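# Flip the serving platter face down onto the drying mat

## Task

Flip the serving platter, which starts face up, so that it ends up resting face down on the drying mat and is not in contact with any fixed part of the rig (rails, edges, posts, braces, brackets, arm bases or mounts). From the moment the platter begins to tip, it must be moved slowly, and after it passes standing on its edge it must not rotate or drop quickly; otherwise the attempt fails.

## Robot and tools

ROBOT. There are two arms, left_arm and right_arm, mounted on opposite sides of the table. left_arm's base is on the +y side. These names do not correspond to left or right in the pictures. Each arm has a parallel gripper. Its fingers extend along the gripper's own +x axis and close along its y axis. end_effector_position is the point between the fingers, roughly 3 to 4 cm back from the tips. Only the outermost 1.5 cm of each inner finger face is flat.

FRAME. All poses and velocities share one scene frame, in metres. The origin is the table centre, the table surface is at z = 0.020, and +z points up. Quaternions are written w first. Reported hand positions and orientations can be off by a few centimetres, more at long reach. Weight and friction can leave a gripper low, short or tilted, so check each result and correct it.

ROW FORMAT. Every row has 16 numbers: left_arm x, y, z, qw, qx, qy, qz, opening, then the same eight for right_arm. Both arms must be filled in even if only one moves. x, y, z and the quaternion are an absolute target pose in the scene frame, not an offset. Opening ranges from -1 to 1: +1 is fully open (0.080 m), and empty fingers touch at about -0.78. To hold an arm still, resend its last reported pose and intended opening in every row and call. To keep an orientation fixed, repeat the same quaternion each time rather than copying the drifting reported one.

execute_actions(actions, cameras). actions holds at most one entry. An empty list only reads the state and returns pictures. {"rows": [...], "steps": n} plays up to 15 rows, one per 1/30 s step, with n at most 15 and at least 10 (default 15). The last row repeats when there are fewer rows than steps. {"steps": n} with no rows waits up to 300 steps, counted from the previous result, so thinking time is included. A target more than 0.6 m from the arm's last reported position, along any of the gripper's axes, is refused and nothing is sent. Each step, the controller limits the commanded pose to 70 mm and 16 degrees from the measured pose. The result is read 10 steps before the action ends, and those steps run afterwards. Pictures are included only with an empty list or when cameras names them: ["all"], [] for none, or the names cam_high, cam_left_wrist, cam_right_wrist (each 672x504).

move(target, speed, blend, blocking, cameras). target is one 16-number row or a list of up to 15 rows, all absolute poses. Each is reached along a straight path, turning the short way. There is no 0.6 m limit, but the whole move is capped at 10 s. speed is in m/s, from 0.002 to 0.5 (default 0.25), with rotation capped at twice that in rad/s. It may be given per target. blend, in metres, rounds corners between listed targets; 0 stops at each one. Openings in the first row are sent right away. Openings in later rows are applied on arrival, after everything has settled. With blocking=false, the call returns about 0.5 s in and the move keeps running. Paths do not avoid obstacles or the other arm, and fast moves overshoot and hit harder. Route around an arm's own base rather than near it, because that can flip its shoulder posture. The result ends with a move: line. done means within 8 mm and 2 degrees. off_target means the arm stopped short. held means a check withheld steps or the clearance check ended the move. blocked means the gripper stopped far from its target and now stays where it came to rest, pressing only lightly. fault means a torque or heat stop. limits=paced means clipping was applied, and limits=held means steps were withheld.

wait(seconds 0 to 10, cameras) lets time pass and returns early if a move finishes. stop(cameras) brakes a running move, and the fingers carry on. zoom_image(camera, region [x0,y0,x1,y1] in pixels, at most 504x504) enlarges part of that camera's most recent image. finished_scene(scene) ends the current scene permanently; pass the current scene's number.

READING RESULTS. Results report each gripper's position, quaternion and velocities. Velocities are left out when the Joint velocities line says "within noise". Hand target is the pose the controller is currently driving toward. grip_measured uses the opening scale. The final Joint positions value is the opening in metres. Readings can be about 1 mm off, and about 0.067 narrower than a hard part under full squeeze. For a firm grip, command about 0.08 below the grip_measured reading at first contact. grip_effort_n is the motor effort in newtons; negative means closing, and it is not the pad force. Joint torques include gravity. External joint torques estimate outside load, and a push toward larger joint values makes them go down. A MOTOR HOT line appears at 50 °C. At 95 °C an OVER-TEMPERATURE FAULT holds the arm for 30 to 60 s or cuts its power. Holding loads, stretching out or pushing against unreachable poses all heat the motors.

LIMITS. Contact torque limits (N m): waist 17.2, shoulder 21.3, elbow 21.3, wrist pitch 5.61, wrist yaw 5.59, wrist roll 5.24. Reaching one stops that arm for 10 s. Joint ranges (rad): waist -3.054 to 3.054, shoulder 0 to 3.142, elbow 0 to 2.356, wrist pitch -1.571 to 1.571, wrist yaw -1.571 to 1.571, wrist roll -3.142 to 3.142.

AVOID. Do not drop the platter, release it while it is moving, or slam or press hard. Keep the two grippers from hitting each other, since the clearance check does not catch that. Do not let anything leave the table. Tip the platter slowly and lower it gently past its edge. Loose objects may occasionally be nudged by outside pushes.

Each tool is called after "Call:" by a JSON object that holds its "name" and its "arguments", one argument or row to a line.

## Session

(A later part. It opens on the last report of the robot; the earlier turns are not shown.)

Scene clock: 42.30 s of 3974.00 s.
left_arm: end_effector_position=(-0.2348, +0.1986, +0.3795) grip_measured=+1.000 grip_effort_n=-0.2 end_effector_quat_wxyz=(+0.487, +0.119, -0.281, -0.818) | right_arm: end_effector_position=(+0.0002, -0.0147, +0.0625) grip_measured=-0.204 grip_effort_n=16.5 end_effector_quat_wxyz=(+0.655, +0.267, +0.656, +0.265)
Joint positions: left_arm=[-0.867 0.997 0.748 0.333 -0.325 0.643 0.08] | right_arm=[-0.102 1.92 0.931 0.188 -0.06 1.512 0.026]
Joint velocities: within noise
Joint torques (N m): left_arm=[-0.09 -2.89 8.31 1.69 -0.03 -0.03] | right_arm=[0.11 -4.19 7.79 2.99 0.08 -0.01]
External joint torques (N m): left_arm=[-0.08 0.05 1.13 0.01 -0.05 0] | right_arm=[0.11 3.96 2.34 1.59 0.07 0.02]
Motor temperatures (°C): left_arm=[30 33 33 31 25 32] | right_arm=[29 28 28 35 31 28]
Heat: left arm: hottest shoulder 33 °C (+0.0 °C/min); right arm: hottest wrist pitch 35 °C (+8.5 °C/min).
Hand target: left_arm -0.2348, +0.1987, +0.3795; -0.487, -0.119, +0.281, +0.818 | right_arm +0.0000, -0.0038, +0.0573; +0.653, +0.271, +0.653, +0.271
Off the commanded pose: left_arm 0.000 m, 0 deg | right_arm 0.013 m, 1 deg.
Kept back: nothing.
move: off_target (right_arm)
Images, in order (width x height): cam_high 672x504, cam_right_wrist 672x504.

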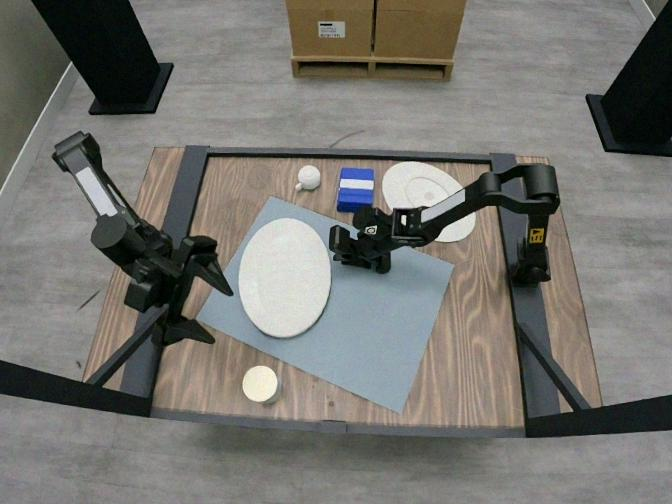

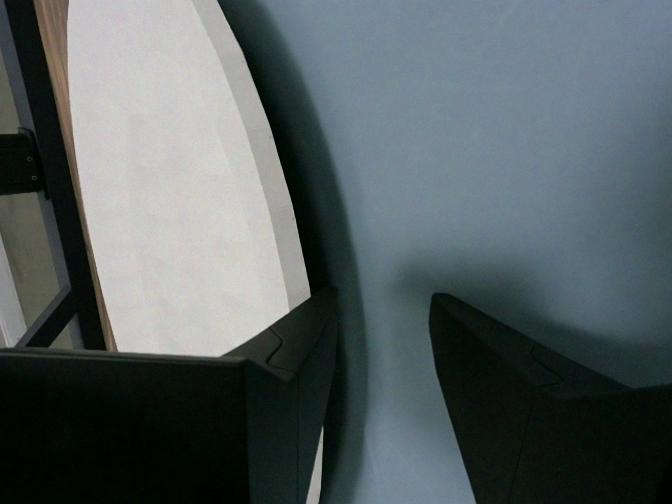

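Call:
{"name": "move", "arguments": {
  "target": [
    [-0.2348,0.1987,0.3794,0.487,0.119,-0.281,-0.818,1,0,-0.02,0.07,0.6686,0.2302,0.6686,0.2302,0],
    [-0.2348,0.1987,0.3794,0.487,0.119,-0.281,-0.818,1,0,0.002,0.06,0.6686,0.2302,0.6686,0.2302,0]
  ],
  "speed": 0.05,
  "cameras": ["cam_high","cam_right_wrist"]
}}

Call:
{"name": "zoom_image", "arguments": {
  "camera": "cam_high",
  "region": [230, 180, 410, 350]
}}

Scene clock: 45.37 s of 3974.00 s.
left_arm: end_effector_position=(-0.2348, +0.1986, +0.3795) grip_measured=+1.000 grip_effort_n=-0.2 end_effector_quat_wxyz=(+0.487, +0.119, -0.281, -0.818) | right_arm: end_effector_position=(+0.0005, -0.0068, +0.0672) grip_measured=-0.004 grip_effort_n=15.6 end_effector_quat_wxyz=(+0.667, +0.231, +0.670, +0.229)
Joint positions: left_arm=[-0.867 0.997 0.748 0.333 -0.325 0.643 0.08] | right_arm=[-0.099 1.948 1.078 -0.041 -0.055 1.51 0.035]
Joint velocities: within noise
Joint torques (N m): left_arm=[-0.11 -2.89 8.31 1.69 -0.03 -0.03] | right_arm=[0.26 -5.27 7.58 2.12 0.26 -0.05]
External joint torques (N m): left_arm=[-0.09 -0.01 1.23 0.04 -0.05 0] | right_arm=[0.27 3.41 1.77 0.82 0.24 -0.02]
Motor temperatures (°C): left_arm=[30 33 33 32 25 32] | right_arm=[29 28 29 35 31 28]
Heat: left arm: hottest shoulder 33 °C (+0.0 °C/min); right arm: hottest wrist pitch 35 °C (+7.9 °C/min).
Hand target: left_arm -0.2348, +0.1987, +0.3795; -0.487, -0.119, +0.281, +0.818 | right_arm -0.0001, +0.0014, +0.0602; +0.669, +0.230, +0.669, +0.230
Off the commanded pose: left_arm 0.000 m, 0 deg | right_arm 0.011 m, 0 deg.
Kept back: nothing.
move: off_target (right_arm)
Images, in order (width x height): cam_high 672x504, cam_right_wrist 672x504.

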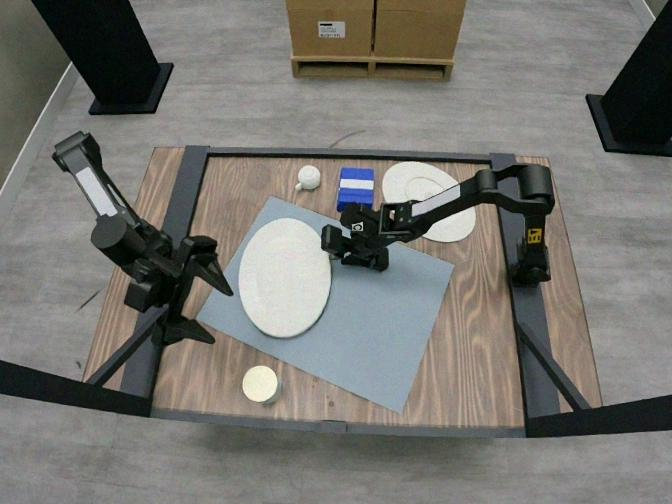

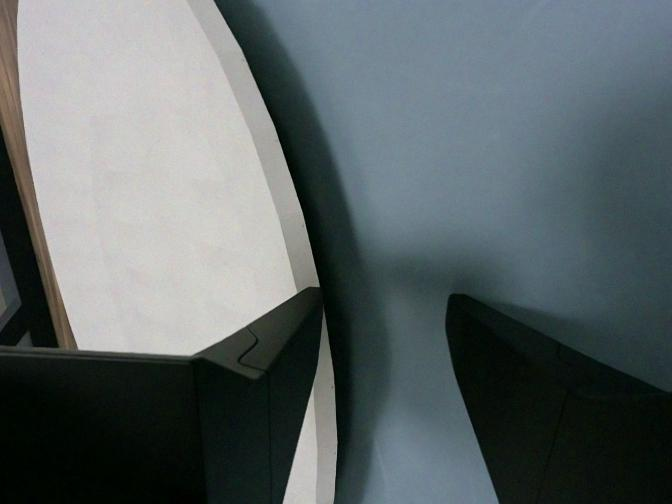

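Scaled by 2.800 from the camera's 672x504 image, which has a finer 960x720 frame.

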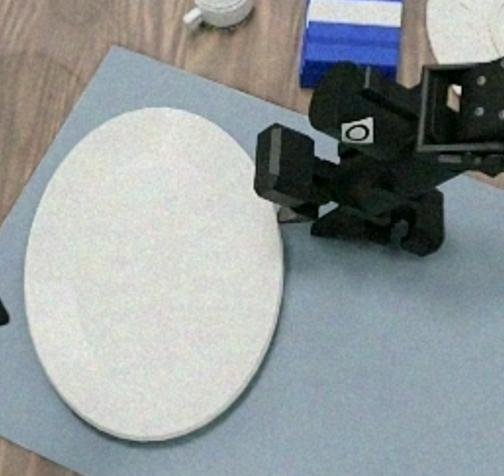

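Call:
{"name": "move", "arguments": {
  "target": [-0.2348,0.1987,0.3794,0.487,0.119,-0.281,-0.818,1,0,0.02,0.06,0.6686,0.2302,0.6686,0.2302,0],
  "speed": 0.05,
  "cameras": ["cam_high","cam_right_wrist"]
}}

Call:
{"name": "zoom_image", "arguments": {
  "camera": "cam_high",
  "region": [230, 180, 410, 350]
}}

Scene clock: 46.53 s of 3974.00 s.
left_arm: end_effector_position=(-0.2348, +0.1986, +0.3795) grip_measured=+1.000 grip_effort_n=-0.2 end_effector_quat_wxyz=(+0.487, +0.119, -0.281, -0.818) | right_arm: end_effector_position=(+0.0004, -0.0042, +0.0664) grip_measured=-0.004 grip_effort_n=15.6 end_effector_quat_wxyz=(+0.670, +0.219, +0.675, +0.217)
Joint positions: left_arm=[-0.867 0.997 0.748 0.333 -0.325 0.643 0.08] | right_arm=[-0.098 1.968 1.125 -0.104 -0.055 1.51 0.035]
Joint velocities: within noise
Joint torques (N m): left_arm=[-0.1 -2.9 8.31 1.7 -0.03 -0.03] | right_arm=[0.37 -2.05 10.9 4.24 0.34 0.09]
External joint torques (N m): left_arm=[-0.11 0.04 1.12 0.01 -0.04 0] | right_arm=[0.39 6.78 5.07 2.98 0.32 0.12]
Motor temperatures (°C): left_arm=[30 33 33 32 25 32] | right_arm=[29 28 29 36 31 27]
Heat: left arm: hottest shoulder 33 °C (+0.0 °C/min); right arm: hottest wrist pitch 36 °C (+9.0 °C/min).
Hand target: left_arm -0.2348, +0.1987, +0.3795; -0.487, -0.119, +0.281, +0.818 | right_arm -0.0002, +0.0174, +0.0606; +0.669, +0.230, +0.669, +0.230
Off the commanded pose: left_arm 0.000 m, 0 deg | right_arm 0.025 m, 2 deg.
Kept back: nothing.
move: off_target (right_arm)
Images, in order (width x height): cam_high 672x504, cam_right_wrist 672x504.

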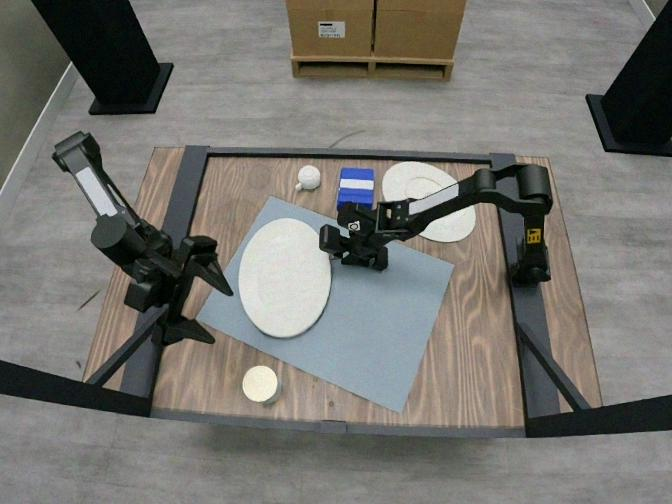

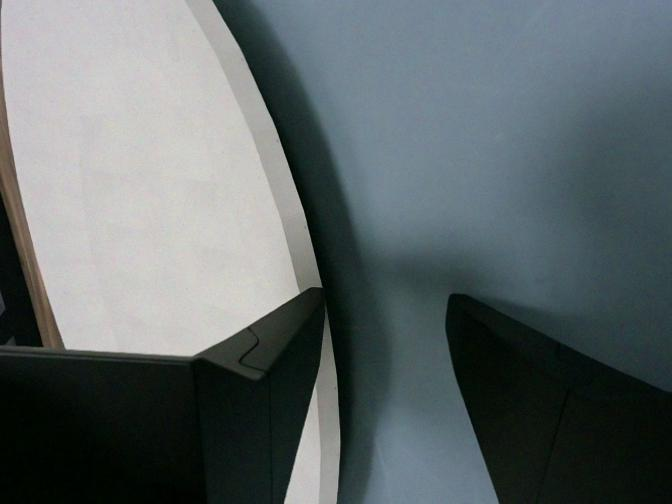

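Scaled by 2.800 from the camera's 672x504 image, which has a finer 960x720 frame.

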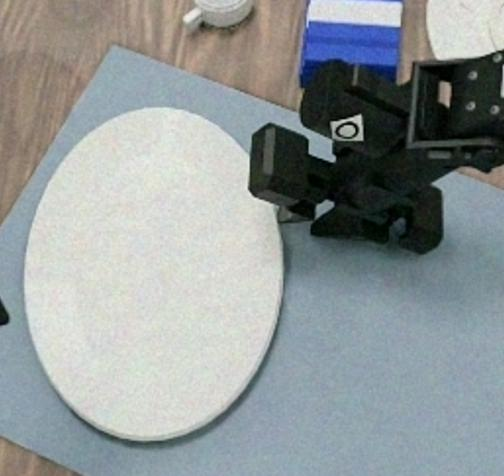

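Call:
{"name": "move", "arguments": {
  "target": [
    [-0.2348,0.1987,0.3794,0.487,0.119,-0.281,-0.818,1,0,-0.022,0.07,0.6686,0.2302,0.6686,0.2302,0.3],
    [-0.2348,0.1987,0.3794,0.487,0.119,-0.281,-0.818,1,0,0.015,0.066,0.6686,0.2302,0.6686,0.2302,0.3]
  ],
  "speed": 0.05,
  "cameras": ["cam_high","cam_right_wrist"]
}}

Call:
{"name": "zoom_image", "arguments": {
  "camera": "cam_high",
  "region": [230, 180, 410, 350]
}}

Scene clock: 49.03 s of 3974.00 s.
left_arm: end_effector_position=(-0.2348, +0.1986, +0.3795) grip_measured=+1.000 grip_effort_n=-0.2 end_effector_quat_wxyz=(+0.487, +0.119, -0.281, -0.818) | right_arm: end_effector_position=(+0.0008, +0.0130, +0.0733) grip_measured=+0.297 grip_effort_n=15.1 end_effector_quat_wxyz=(+0.666, +0.235, +0.668, +0.234)
Joint positions: left_arm=[-0.867 0.997 0.748 0.333 -0.325 0.643 0.08] | right_arm=[-0.095 1.994 1.167 -0.069 -0.052 1.51 0.048]
Joint velocities: within noise
Joint torques (N m): left_arm=[-0.1 -2.9 8.31 1.7 -0.03 -0.03] | right_arm=[0.39 -8.04 6.03 1.12 0.2 0.01]
External joint torques (N m): left_arm=[-0.11 0.04 1.17 0.03 -0.04 0] | right_arm=[0.4 1.22 0.06 -0.21 0.19 0.04]
Motor temperatures (°C): left_arm=[30 33 34 32 25 32] | right_arm=[29 29 29 36 31 27]
Heat: left arm: hottest elbow 34 °C (+12.2 °C/min); right arm: hottest wrist pitch 36 °C (+8.6 °C/min).
Hand target: left_arm -0.2348, +0.1987, +0.3795; -0.487, -0.119, +0.281, +0.818 | right_arm +0.0001, +0.0147, +0.0660; +0.669, +0.230, +0.669, +0.230
Off the commanded pose: left_arm 0.000 m, 0 deg | right_arm 0.008 m, 1 deg.
Kept back: nothing.
move: done
Images, in order (width x height): cam_high 672x504, cam_right_wrist 672x504.

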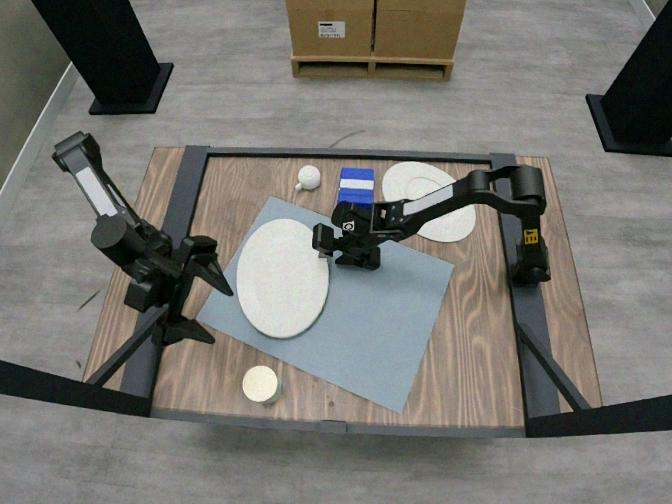

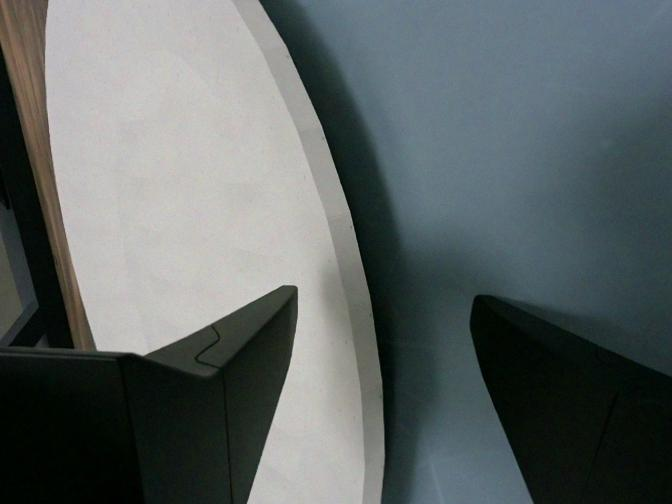

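Scaled by 2.800 from the camera's 672x504 image, which has a finer 960x720 frame.

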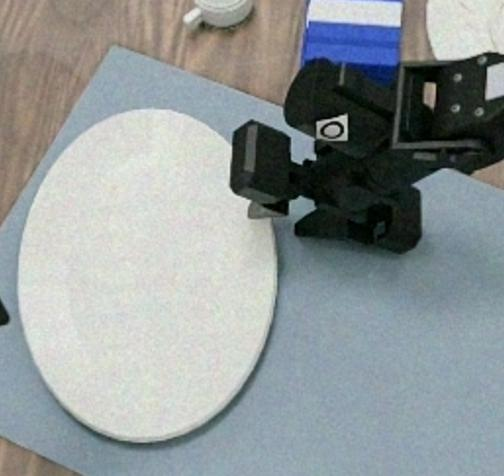

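Call:
{"name": "move", "arguments": {
  "target": [-0.2348,0.1987,0.3794,0.487,0.119,-0.281,-0.818,1,0,0.018,0.062,0.6686,0.2302,0.6686,0.2302,-0.1],
  "speed": 0.03,
  "cameras": ["cam_high","cam_right_wrist"]
}}

Call:
{"name": "zoom_image", "arguments": {
  "camera": "cam_high",
  "region": [230, 180, 410, 350]
}}

Scene clock: 50.27 s of 3974.00 s.
left_arm: end_effector_position=(-0.2348, +0.1986, +0.3795) grip_measured=+1.000 grip_effort_n=-0.2 end_effector_quat_wxyz=(+0.487, +0.119, -0.281, -0.818) | right_arm: end_effector_position=(+0.0005, +0.0177, +0.0704) grip_measured=-0.096 grip_effort_n=-19.8 end_effector_quat_wxyz=(+0.666, +0.235, +0.667, +0.237)
Joint positions: left_arm=[-0.867 0.997 0.748 0.333 -0.325 0.643 0.08] | right_arm=[-0.093 2.014 1.181 -0.059 -0.052 1.51 0.031]
Joint velocities: within noise
Joint torques (N m): left_arm=[-0.11 -2.91 8.3 1.7 -0.02 -0.03] | right_arm=[0.25 -8.55 5.51 1.01 0.21 0.03]
External joint torques (N m): left_arm=[-0.09 0.07 1.09 0 -0.04 0] | right_arm=[0.25 0.71 -0.4 -0.3 0.19 0.06]
Motor temperatures (°C): left_arm=[30 33 34 32 25 32] | right_arm=[29 29 30 36 31 27]
Heat: left arm: hottest elbow 34 °C (+11.9 °C/min); right arm: hottest wrist pitch 36 °C (+8.4 °C/min).
Hand target: left_arm -0.2348, +0.1987, +0.3795; -0.487, -0.119, +0.281, +0.818 | right_arm -0.0001, +0.0178, +0.0621; +0.669, +0.230, +0.669, +0.230
Off the commanded pose: left_arm 0.000 m, 0 deg | right_arm 0.008 m, 1 deg.
Kept back: nothing.
move: done
Images, in order (width x height): cam_high 672x504, cam_right_wrist 672x504.

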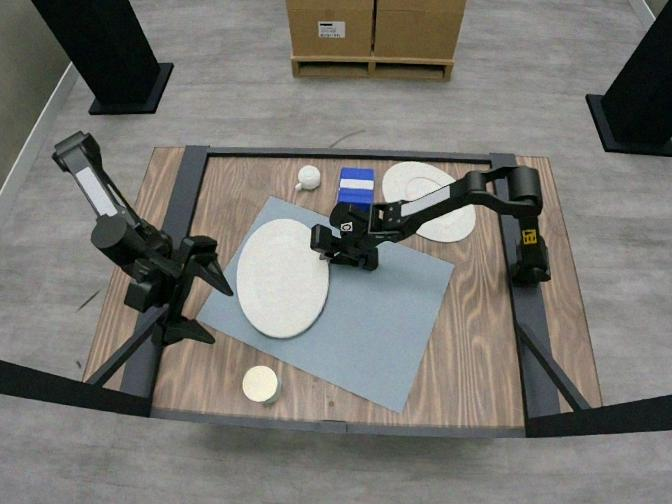

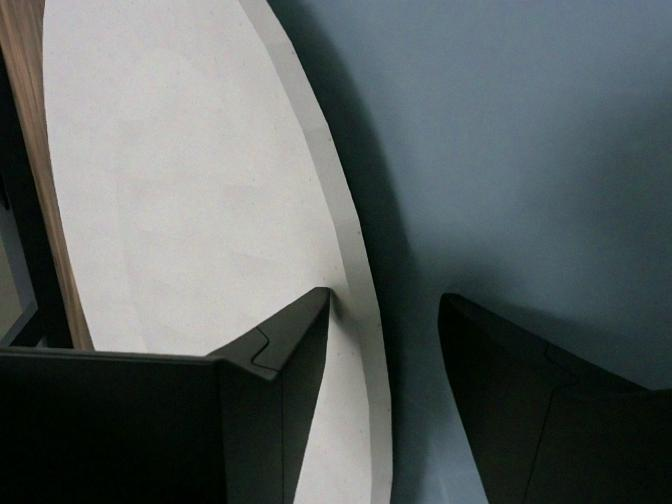

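Scaled by 2.800 from the camera's 672x504 image, which has a finer 960x720 frame.

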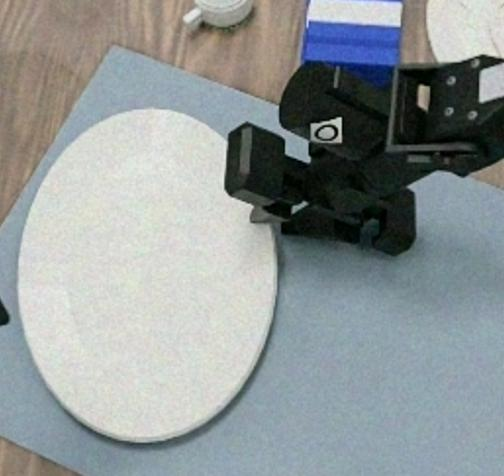

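Call:
{"name": "move", "arguments": {
  "target": [-0.2348,0.1987,0.3794,0.487,0.119,-0.281,-0.818,1,0,0.02,0.059,0.6686,0.2302,0.6686,0.2302,-0.35],
  "speed": 0.03,
  "cameras": ["cam_right_wrist"]
}}

Scene clock: 51.20 s of 3974.00 s.
left_arm: end_effector_position=(-0.2348, +0.1986, +0.3795) grip_measured=+1.000 grip_effort_n=-0.2 end_effector_quat_wxyz=(+0.487, +0.119, -0.281, -0.818) | right_arm: end_effector_position=(+0.0005, +0.0221, +0.0724) grip_measured=-0.346 grip_effort_n=-20.7 end_effector_quat_wxyz=(+0.664, +0.240, +0.665, +0.241)
Joint positions: left_arm=[-0.867 0.997 0.748 0.333 -0.325 0.643 0.08] | right_arm=[-0.093 2.021 1.191 -0.049 -0.052 1.51 0.019]
Joint velocities: within noise
Joint torques (N m): left_arm=[-0.1 -2.9 8.31 1.7 -0.03 -0.03] | right_arm=[0.11 -7.87 5.01 0.85 0.2 0]
External joint torques (N m): left_arm=[-0.09 -0.03 1.22 0.05 -0.05 0] | right_arm=[0.05 1.41 -0.9 -0.48 0.19 0.03]
Motor temperatures (°C): left_arm=[30 33 34 32 25 32] | right_arm=[29 29 30 35 31 27]
Heat: left arm: hottest elbow 34 °C (+11.7 °C/min); right arm: hottest wrist pitch 35 °C (+7.0 °C/min).
Hand target: left_arm -0.2348, +0.1987, +0.3795; -0.487, -0.119, +0.281, +0.818 | right_arm +0.0000, +0.0197, +0.0593; +0.669, +0.230, +0.669, +0.230
Off the commanded pose: left_arm 0.000 m, 0 deg | right_arm 0.014 m, 2 deg.
Kept back: nothing.
move: off_target (right_arm)
Images, in order (width x height): cam_right_wrist 672x504.

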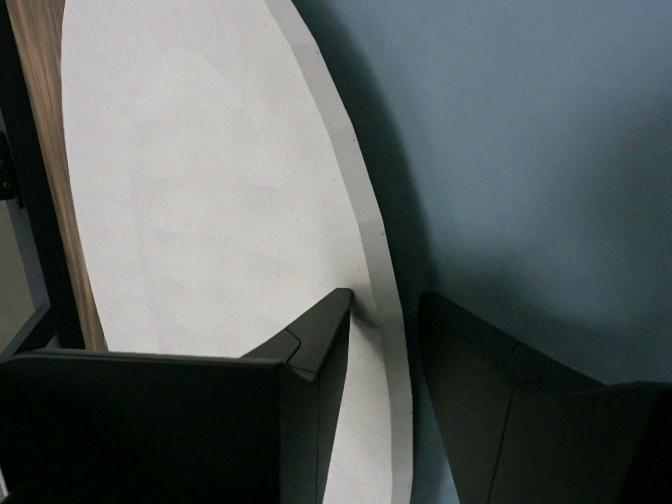

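Call:
{"name": "move", "arguments": {
  "target": [-0.2348,0.1987,0.3794,0.487,0.119,-0.281,-0.818,1,0,0.02,0.062,0.6686,0.2302,0.6686,0.2302,-0.55],
  "speed": 0.03,
  "cameras": ["cam_high","cam_right_wrist"]
}}

Call:
{"name": "zoom_image", "arguments": {
  "camera": "cam_right_wrist",
  "region": [260, 200, 520, 400]
}}

Scene clock: 52.43 s of 3974.00 s.
left_arm: end_effector_position=(-0.2348, +0.1986, +0.3795) grip_measured=+1.000 grip_effort_n=-0.2 end_effector_quat_wxyz=(+0.487, +0.119, -0.281, -0.818) | right_arm: end_effector_position=(+0.0005, +0.0232, +0.0736) grip_measured=-0.515 grip_effort_n=-83.5 end_effector_quat_wxyz=(+0.665, +0.240, +0.665, +0.243)
Joint positions: left_arm=[-0.867 0.997 0.748 0.333 -0.325 0.643 0.08] | right_arm=[-0.092 2.021 1.196 -0.051 -0.051 1.508 0.012]
Joint velocities: within noise
Joint torques (N m): left_arm=[-0.11 -2.91 8.31 1.69 -0.03 -0.03] | right_arm=[0 -8.77 5.09 0.32 0.18 0.11]
External joint torques (N m): left_arm=[-0.12 -0.05 1.21 0.04 -0.04 0] | right_arm=[0 0.58 -0.86 -1.01 0.17 0.14]
Motor temperatures (°C): left_arm=[30 33 34 32 25 32] | right_arm=[29 29 30 35 31 27]
Heat: left arm: hottest elbow 34 °C (+11.4 °C/min); right arm: hottest wrist pitch 35 °C (+6.9 °C/min).
Hand target: left_arm -0.2348, +0.1987, +0.3795; -0.487, -0.119, +0.281, +0.818 | right_arm +0.0001, +0.0197, +0.0621; +0.669, +0.230, +0.668, +0.230
Off the commanded pose: left_arm 0.000 m, 0 deg | right_arm 0.012 m, 2 deg.
Kept back: nothing.
move: off_target (right_arm)
Images, in order (width x height): cam_high 672x504, cam_right_wrist 672x504.

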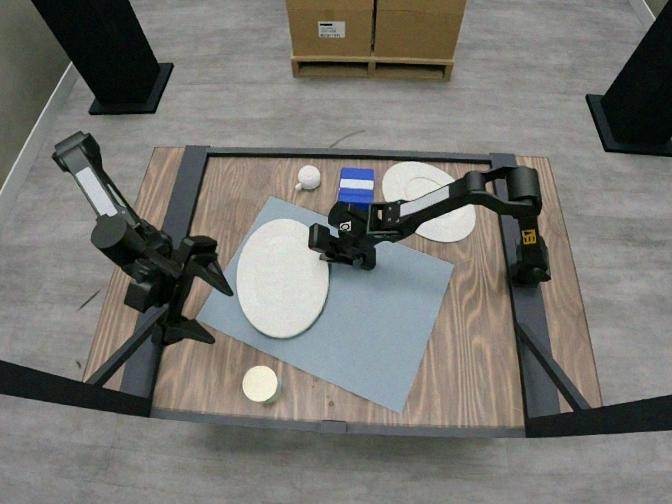

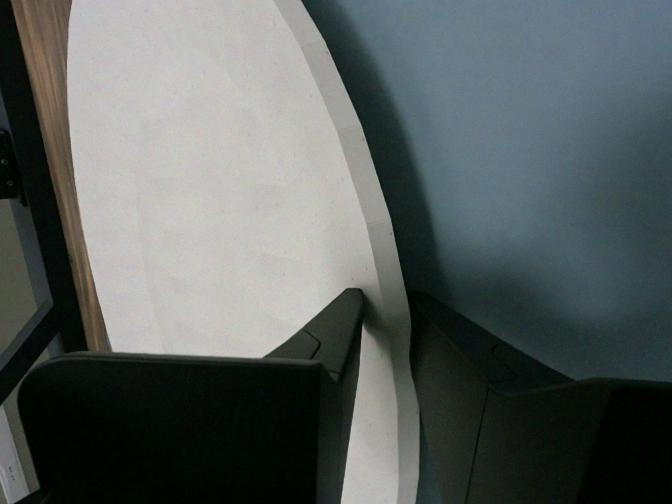

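Scaled by 1.938 from the camera's 672x504 image, which has a finer 960x720 frame.

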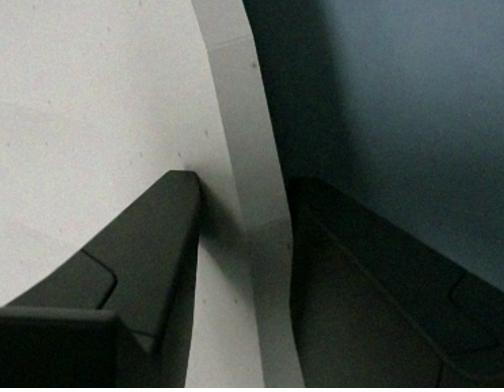

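Call:
{"name": "move", "arguments": {
  "target": [-0.2348,0.1987,0.3794,0.487,0.119,-0.281,-0.818,1,0,0.023,0.10,0.6686,0.2302,0.6686,0.2302,-0.65],
  "speed": 0.03,
  "cameras": ["cam_high","cam_right_wrist"]
}}

Call:
{"name": "zoom_image", "arguments": {
  "camera": "cam_high",
  "region": [230, 180, 410, 350]
}}

Scene clock: 54.43 s of 3974.00 s.
left_arm: end_effector_position=(-0.2348, +0.1986, +0.3795) grip_measured=+1.000 grip_effort_n=-0.2 end_effector_quat_wxyz=(+0.487, +0.119, -0.281, -0.818) | right_arm: end_effector_position=(+0.0006, +0.0196, +0.0912) grip_measured=-0.646 grip_effort_n=-18.8 end_effector_quat_wxyz=(+0.671, +0.223, +0.671, +0.224)
Joint positions: left_arm=[-0.867 0.997 0.748 0.333 -0.325 0.643 0.08] | right_arm=[-0.092 1.99 1.264 -0.202 -0.047 1.509 0.006]
Joint velocities: within noise
Joint torques (N m): left_arm=[-0.11 -2.92 8.3 1.69 -0.03 -0.02] | right_arm=[0.18 -12.52 6.22 0.88 0.05 0.13]
External joint torques (N m): left_arm=[-0.1 0.1 1.08 -0.01 -0.05 0] | right_arm=[0.18 -3.15 0.03 -0.41 0.03 0.16]
Motor temperatures (°C): left_arm=[30 33 34 32 25 32] | right_arm=[29 30 30 35 31 27]
Heat: left arm: hottest elbow 34 °C (+11.0 °C/min); right arm: hottest wrist pitch 35 °C (+6.6 °C/min).
Hand target: left_arm -0.2348, +0.1987, +0.3795; -0.487, -0.119, +0.281, +0.818 | right_arm -0.0001, +0.0230, +0.1000; +0.668, +0.230, +0.669, +0.230
Off the commanded pose: left_arm 0.000 m, 0 deg | right_arm 0.009 m, 1 deg.
Kept back: nothing.
move: off_target (right_arm)
Images, in order (width x height): cam_high 672x504, cam_right_wrist 672x504.

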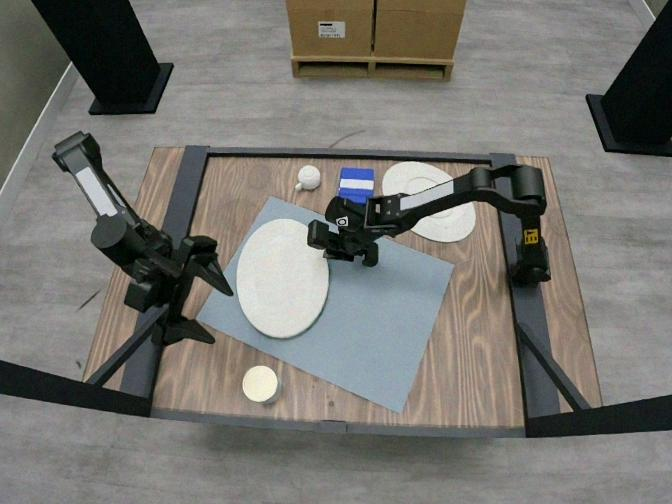

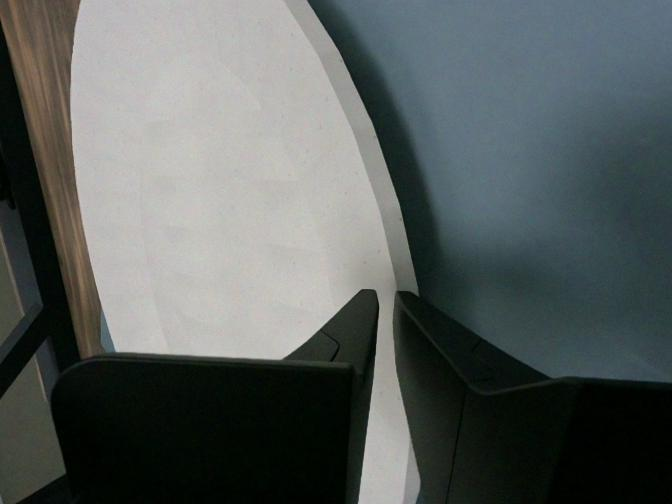

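Scaled by 2.800 from the camera's 672x504 image, which has a finer 960x720 frame.

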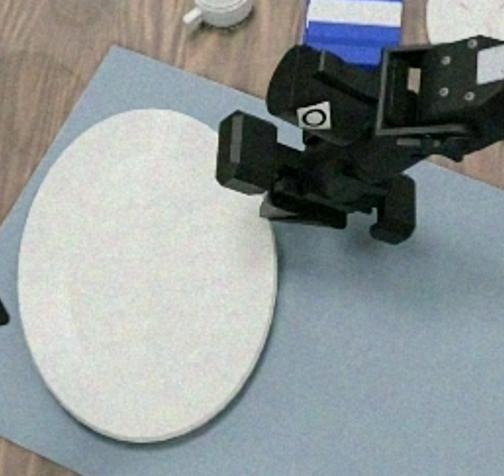

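Call:
{"name": "move", "arguments": {
  "target": [
    [-0.12,0.22,0.25,0.5,0.5,0.5,-0.5,-1,0,-0.02,0.12,0.6272,0.3265,0.6272,0.3265,0.2],
    [-0.055,0.24,0.13,0.5,0.5,0.5,-0.5,-1,0,-0.02,0.10,0.6272,0.3265,0.6272,0.3265,0.2]
  ],
  "speed": 0.2
}}

Call:
{"name": "zoom_image", "arguments": {
  "camera": "cam_high",
  "region": [130, 150, 410, 350]
}}

Scene clock: 64.13 s of 3974.00 s.
left_arm: end_effector_position=(-0.0554, +0.2376, +0.1311) grip_measured=-0.768 grip_effort_n=-83.5 end_effector_quat_wxyz=(+0.501, +0.501, +0.498, -0.499) | right_arm: end_effector_position=(-0.0004, -0.0166, +0.1089) grip_measured=+0.196 grip_effort_n=16.0 end_effector_quat_wxyz=(+0.626, +0.331, +0.622, +0.334)
Joint positions: left_arm=[-0.213 1.413 0.957 -1.114 -0.004 -0.194 0] | right_arm=[-0.103 1.791 0.813 0.386 -0.069 1.515 0.044]
Joint velocities: within noise
Joint torques (N m): left_arm=[0.18 -4.95 5.48 0.3 0.17 0.06] | right_arm=[-0.39 -7.61 3.55 1.48 -0.18 0.08]
External joint torques (N m): left_arm=[0.18 -0.48 -0.21 -0.05 0.18 0.06] | right_arm=[-0.39 -0.2 -2.17 -0.11 -0.18 0.13]
Motor temperatures (°C): left_arm=[30 33 34 31 25 32] | right_arm=[29 33 30 34 31 27]
Heat: left arm: hottest elbow 34 °C (+8.1 °C/min); right arm: hottest wrist pitch 34 °C (+5.1 °C/min).
Hand target: left_arm -0.0550, +0.2400, +0.1300; +0.500, +0.500, +0.500, -0.500 | right_arm -0.0001, -0.0202, +0.1000; +0.627, +0.326, +0.627, +0.326
Off the commanded pose: left_arm 0.003 m, 0 deg | right_arm 0.010 m, 1 deg.
Kept back: nothing.
move: off_target (right_arm)

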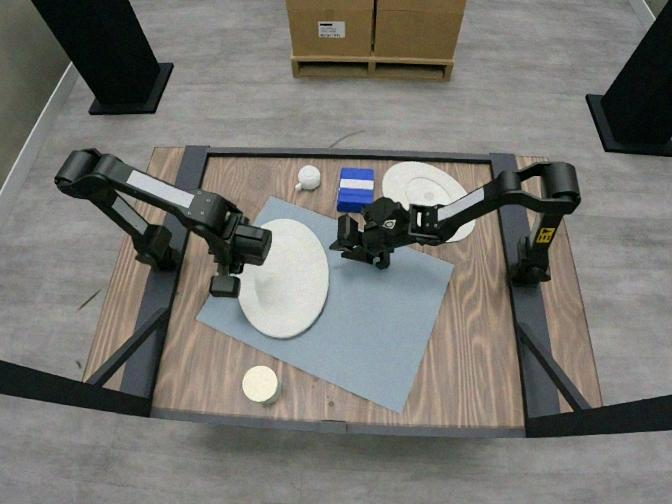

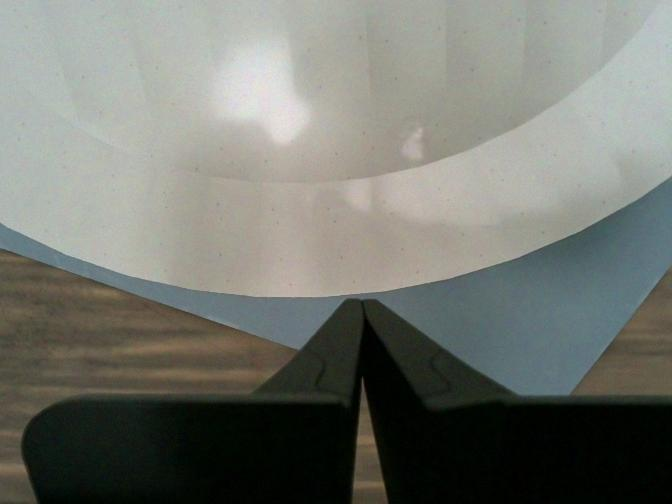

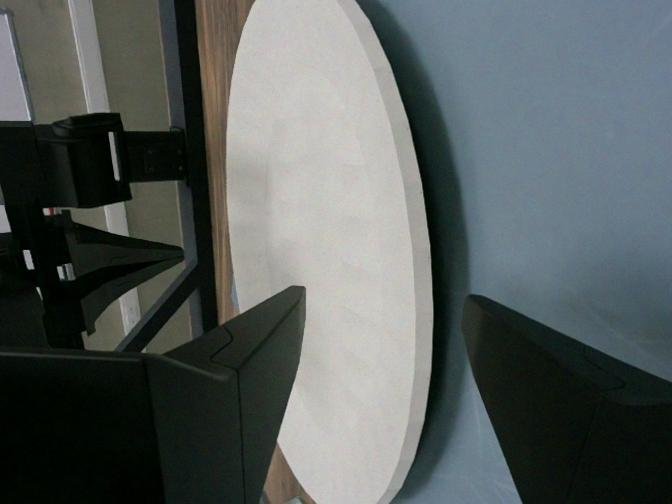

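Scaled by 1.800 from the camera's 672x504 image, which has a finer 960x720 frame.

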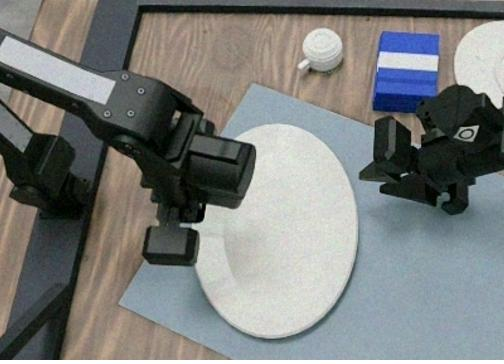

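Call:
{"name": "move", "arguments": {
  "target": [
    [-0.055,0.222,0.10,0.5,0.5,0.5,-0.5,-1,0,-0.02,0.10,0.6272,0.3265,0.6272,0.3265,0.2]
  ],
  "speed": 0.1,
  "cameras": ["cam_left_wrist"]
}}

Scene clock: 65.30 s of 3974.00 s.
left_arm: end_effector_position=(-0.0555, +0.2194, +0.1046) grip_measured=-0.768 grip_effort_n=-83.5 end_effector_quat_wxyz=(+0.505, +0.496, +0.495, -0.504) | right_arm: end_effector_position=(-0.0004, -0.0165, +0.1090) grip_measured=+0.196 grip_effort_n=16.0 end_effector_quat_wxyz=(+0.626, +0.331, +0.621, +0.335)
Joint positions: left_arm=[-0.199 1.499 0.923 -0.977 -0.004 -0.18 0] | right_arm=[-0.103 1.791 0.813 0.386 -0.069 1.515 0.044]
Joint velocities: within noise
Joint torques (N m): left_arm=[0.18 -3.5 5.43 0.34 0.16 0.07] | right_arm=[-0.46 -7.48 3.6 1.52 -0.15 0.08]
External joint torques (N m): left_arm=[0.2 1.53 -0.15 -0.05 0.17 0.07] | right_arm=[-0.47 -0.04 -2.1 -0.07 -0.15 0.12]
Motor temperatures (°C): left_arm=[30 33 34 31 25 32] | right_arm=[29 33 30 34 31 27]
Heat: left arm: hottest elbow 34 °C (+8.1 °C/min); right arm: hottest wrist pitch 34 °C (+5.1 °C/min).
Hand target: left_arm -0.0550, +0.2221, +0.1001; +0.500, +0.500, +0.500, -0.500 | right_arm -0.0001, -0.0201, +0.1000; +0.627, +0.326, +0.627, +0.326
Off the commanded pose: left_arm 0.005 m, 1 deg | right_arm 0.010 m, 1 deg.
Kept back: nothing.
move: off_target (right_arm)
Images, in order (width x height): cam_left_wrist 672x504.

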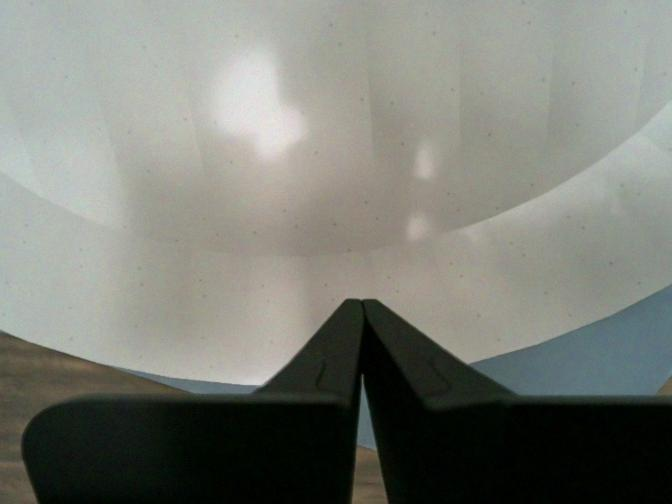

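Call:
{"name": "move", "arguments": {
  "target": [
    [-0.055,0.229,0.072,0.5,0.5,0.5,-0.5,-1,0,-0.02,0.10,0.6272,0.3265,0.6272,0.3265,0.2]
  ],
  "speed": 0.03
}}

Call:
{"name": "zoom_image", "arguments": {
  "camera": "cam_right_wrist",
  "region": [180, 0, 672, 504]
}}

Scene clock: 66.77 s of 3974.00 s.
left_arm: end_effector_position=(-0.0547, +0.2237, +0.0791) grip_measured=-0.768 grip_effort_n=-83.5 end_effector_quat_wxyz=(+0.506, +0.494, +0.494, -0.506) | right_arm: end_effector_position=(-0.0004, -0.0165, +0.1090) grip_measured=+0.196 grip_effort_n=16.0 end_effector_quat_wxyz=(+0.626, +0.331, +0.621, +0.335)
Joint positions: left_arm=[-0.199 1.517 0.83 -0.859 -0.004 -0.18 0] | right_arm=[-0.103 1.791 0.813 0.386 -0.069 1.515 0.044]
Joint velocities: within noise
Joint torques (N m): left_arm=[-0.27 -3.09 4.27 0.62 0.15 -0.07] | right_arm=[-0.47 -7.43 3.49 1.56 -0.15 0.09]
External joint torques (N m): left_arm=[-0.27 1.85 -1.08 0.21 0.16 -0.07] | right_arm=[-0.47 -0.02 -2.22 -0.04 -0.16 0.13]
Motor temperatures (°C): left_arm=[30 33 34 31 25 32] | right_arm=[29 33 30 34 31 27]
Heat: left arm: hottest elbow 34 °C (+8.0 °C/min); right arm: hottest wrist pitch 34 °C (+5.0 °C/min).
Hand target: left_arm -0.0550, +0.2291, +0.0722; +0.500, +0.500, +0.500, -0.500 | right_arm -0.0001, -0.0201, +0.1000; +0.627, +0.326, +0.627, +0.326
Off the commanded pose: left_arm 0.009 m, 1 deg | right_arm 0.010 m, 1 deg.
Kept back: nothing.
move: off_target (left_arm, right_arm)

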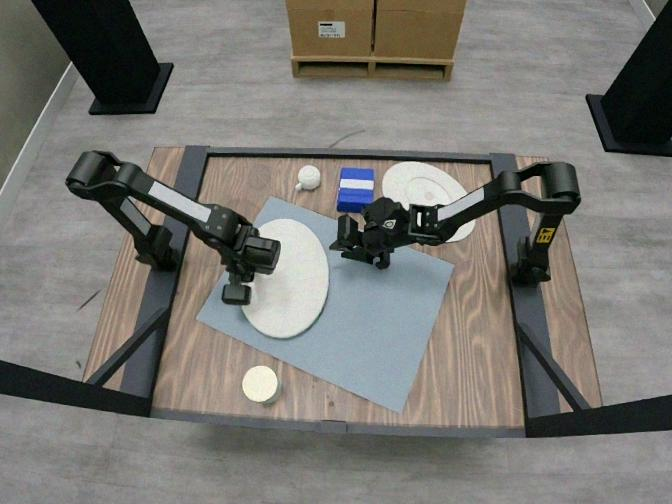

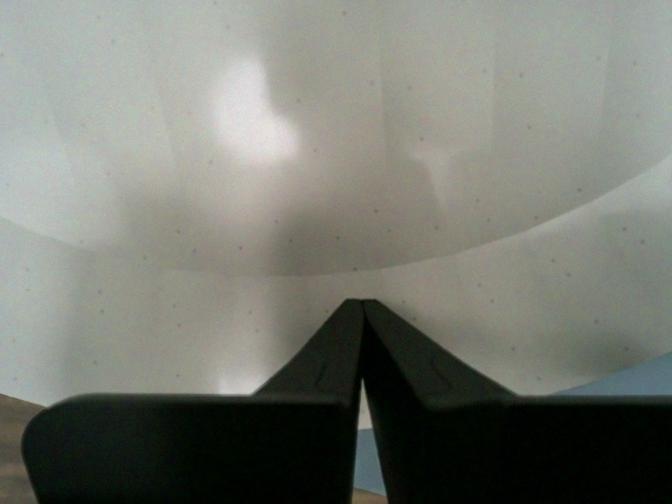

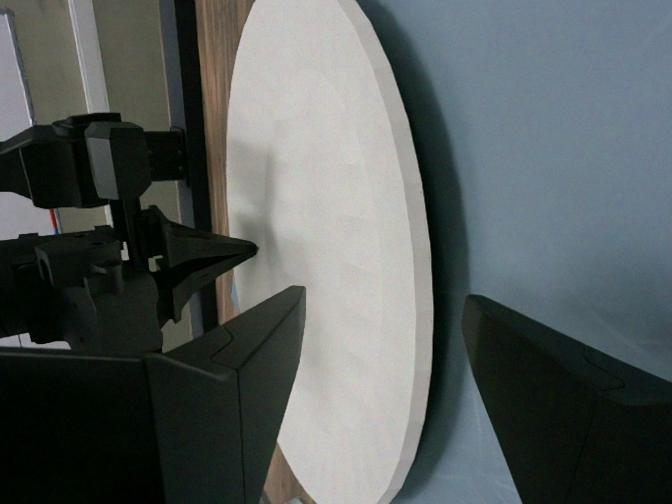

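Scaled by 1.000.

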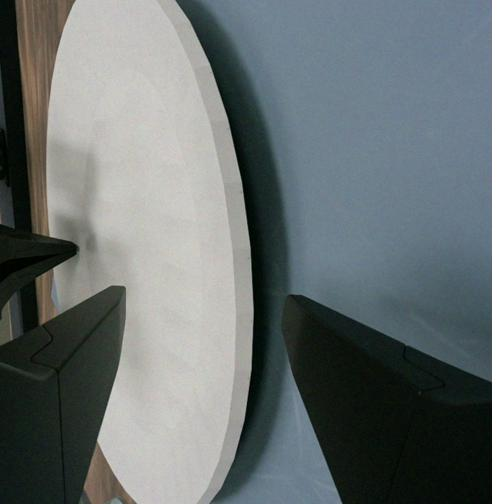

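Call:
{"name": "move", "arguments": {
  "target": [
    [-0.055,0.238,0.084,0.5,0.5,0.5,-0.5,-1,0,-0.02,0.10,0.6272,0.3265,0.6272,0.3265,0.2],
    [-0.055,0.238,0.058,0.5,0.5,0.5,-0.5,-1,0,-0.02,0.10,0.6272,0.3265,0.6272,0.3265,0.2]
  ],
  "speed": 0.03
}}

Call:
{"name": "zoom_image", "arguments": {
  "camera": "cam_right_wrist",
  "region": [180, 0, 672, 504]
}}

Scene clock: 68.77 s of 3974.00 s.
left_arm: end_effector_position=(-0.0561, +0.2250, +0.0763) grip_measured=-0.768 grip_effort_n=-83.5 end_effector_quat_wxyz=(+0.514, +0.481, +0.486, -0.518) | right_arm: end_effector_position=(-0.0004, -0.0165, +0.1090) grip_measured=+0.196 grip_effort_n=16.0 end_effector_quat_wxyz=(+0.626, +0.331, +0.621, +0.335)
Joint positions: left_arm=[-0.206 1.484 0.786 -0.807 -0.004 -0.188 0] | right_arm=[-0.103 1.791 0.813 0.386 -0.069 1.515 0.044]
Joint velocities: within noise
Joint torques (N m): left_arm=[-0.25 -0.58 1.77 1.04 0.14 -0.07] | right_arm=[-0.4 -7.5 3.59 1.51 -0.16 0.12]
External joint torques (N m): left_arm=[-0.23 4.18 -3.65 0.57 0.15 -0.07] | right_arm=[-0.4 -0.11 -2.08 -0.07 -0.17 0.17]
Motor temperatures (°C): left_arm=[30 33 33 30 25 32] | right_arm=[29 33 30 34 31 27]
Heat: left arm: hottest shoulder 33 °C (+0.0 °C/min); right arm: hottest wrist pitch 34 °C (+4.0 °C/min).
Hand target: left_arm -0.0548, +0.2388, +0.0596; +0.500, +0.500, +0.500, -0.500 | right_arm -0.0001, -0.0201, +0.1000; +0.627, +0.326, +0.627, +0.326
Off the commanded pose: left_arm 0.022 m, 4 deg | right_arm 0.010 m, 1 deg.
Kept back: nothing.
move: off_target (left_arm, right_arm)

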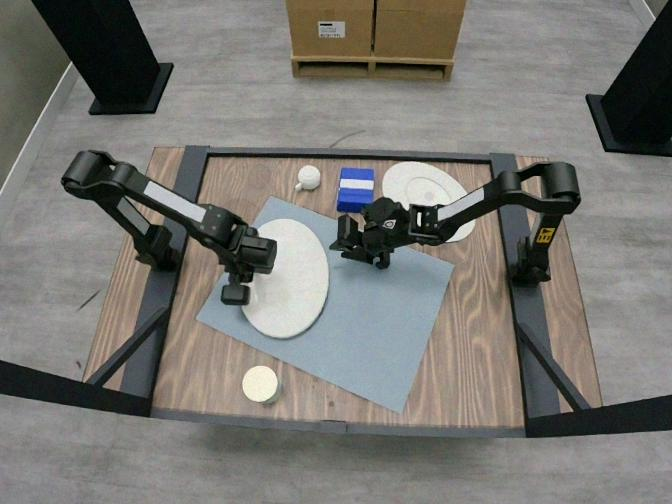

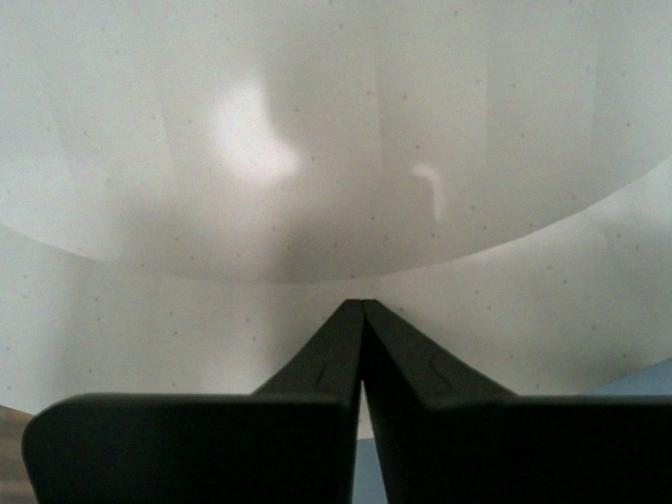

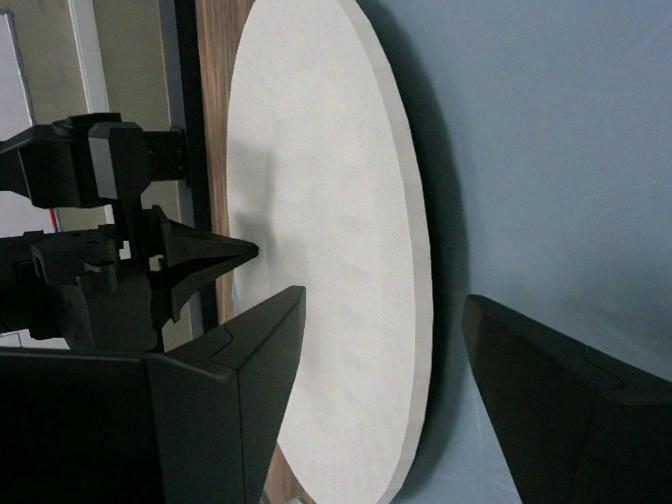

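Scaled by 1.000.

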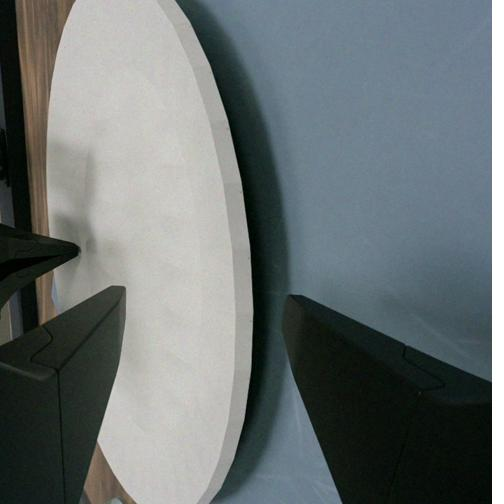

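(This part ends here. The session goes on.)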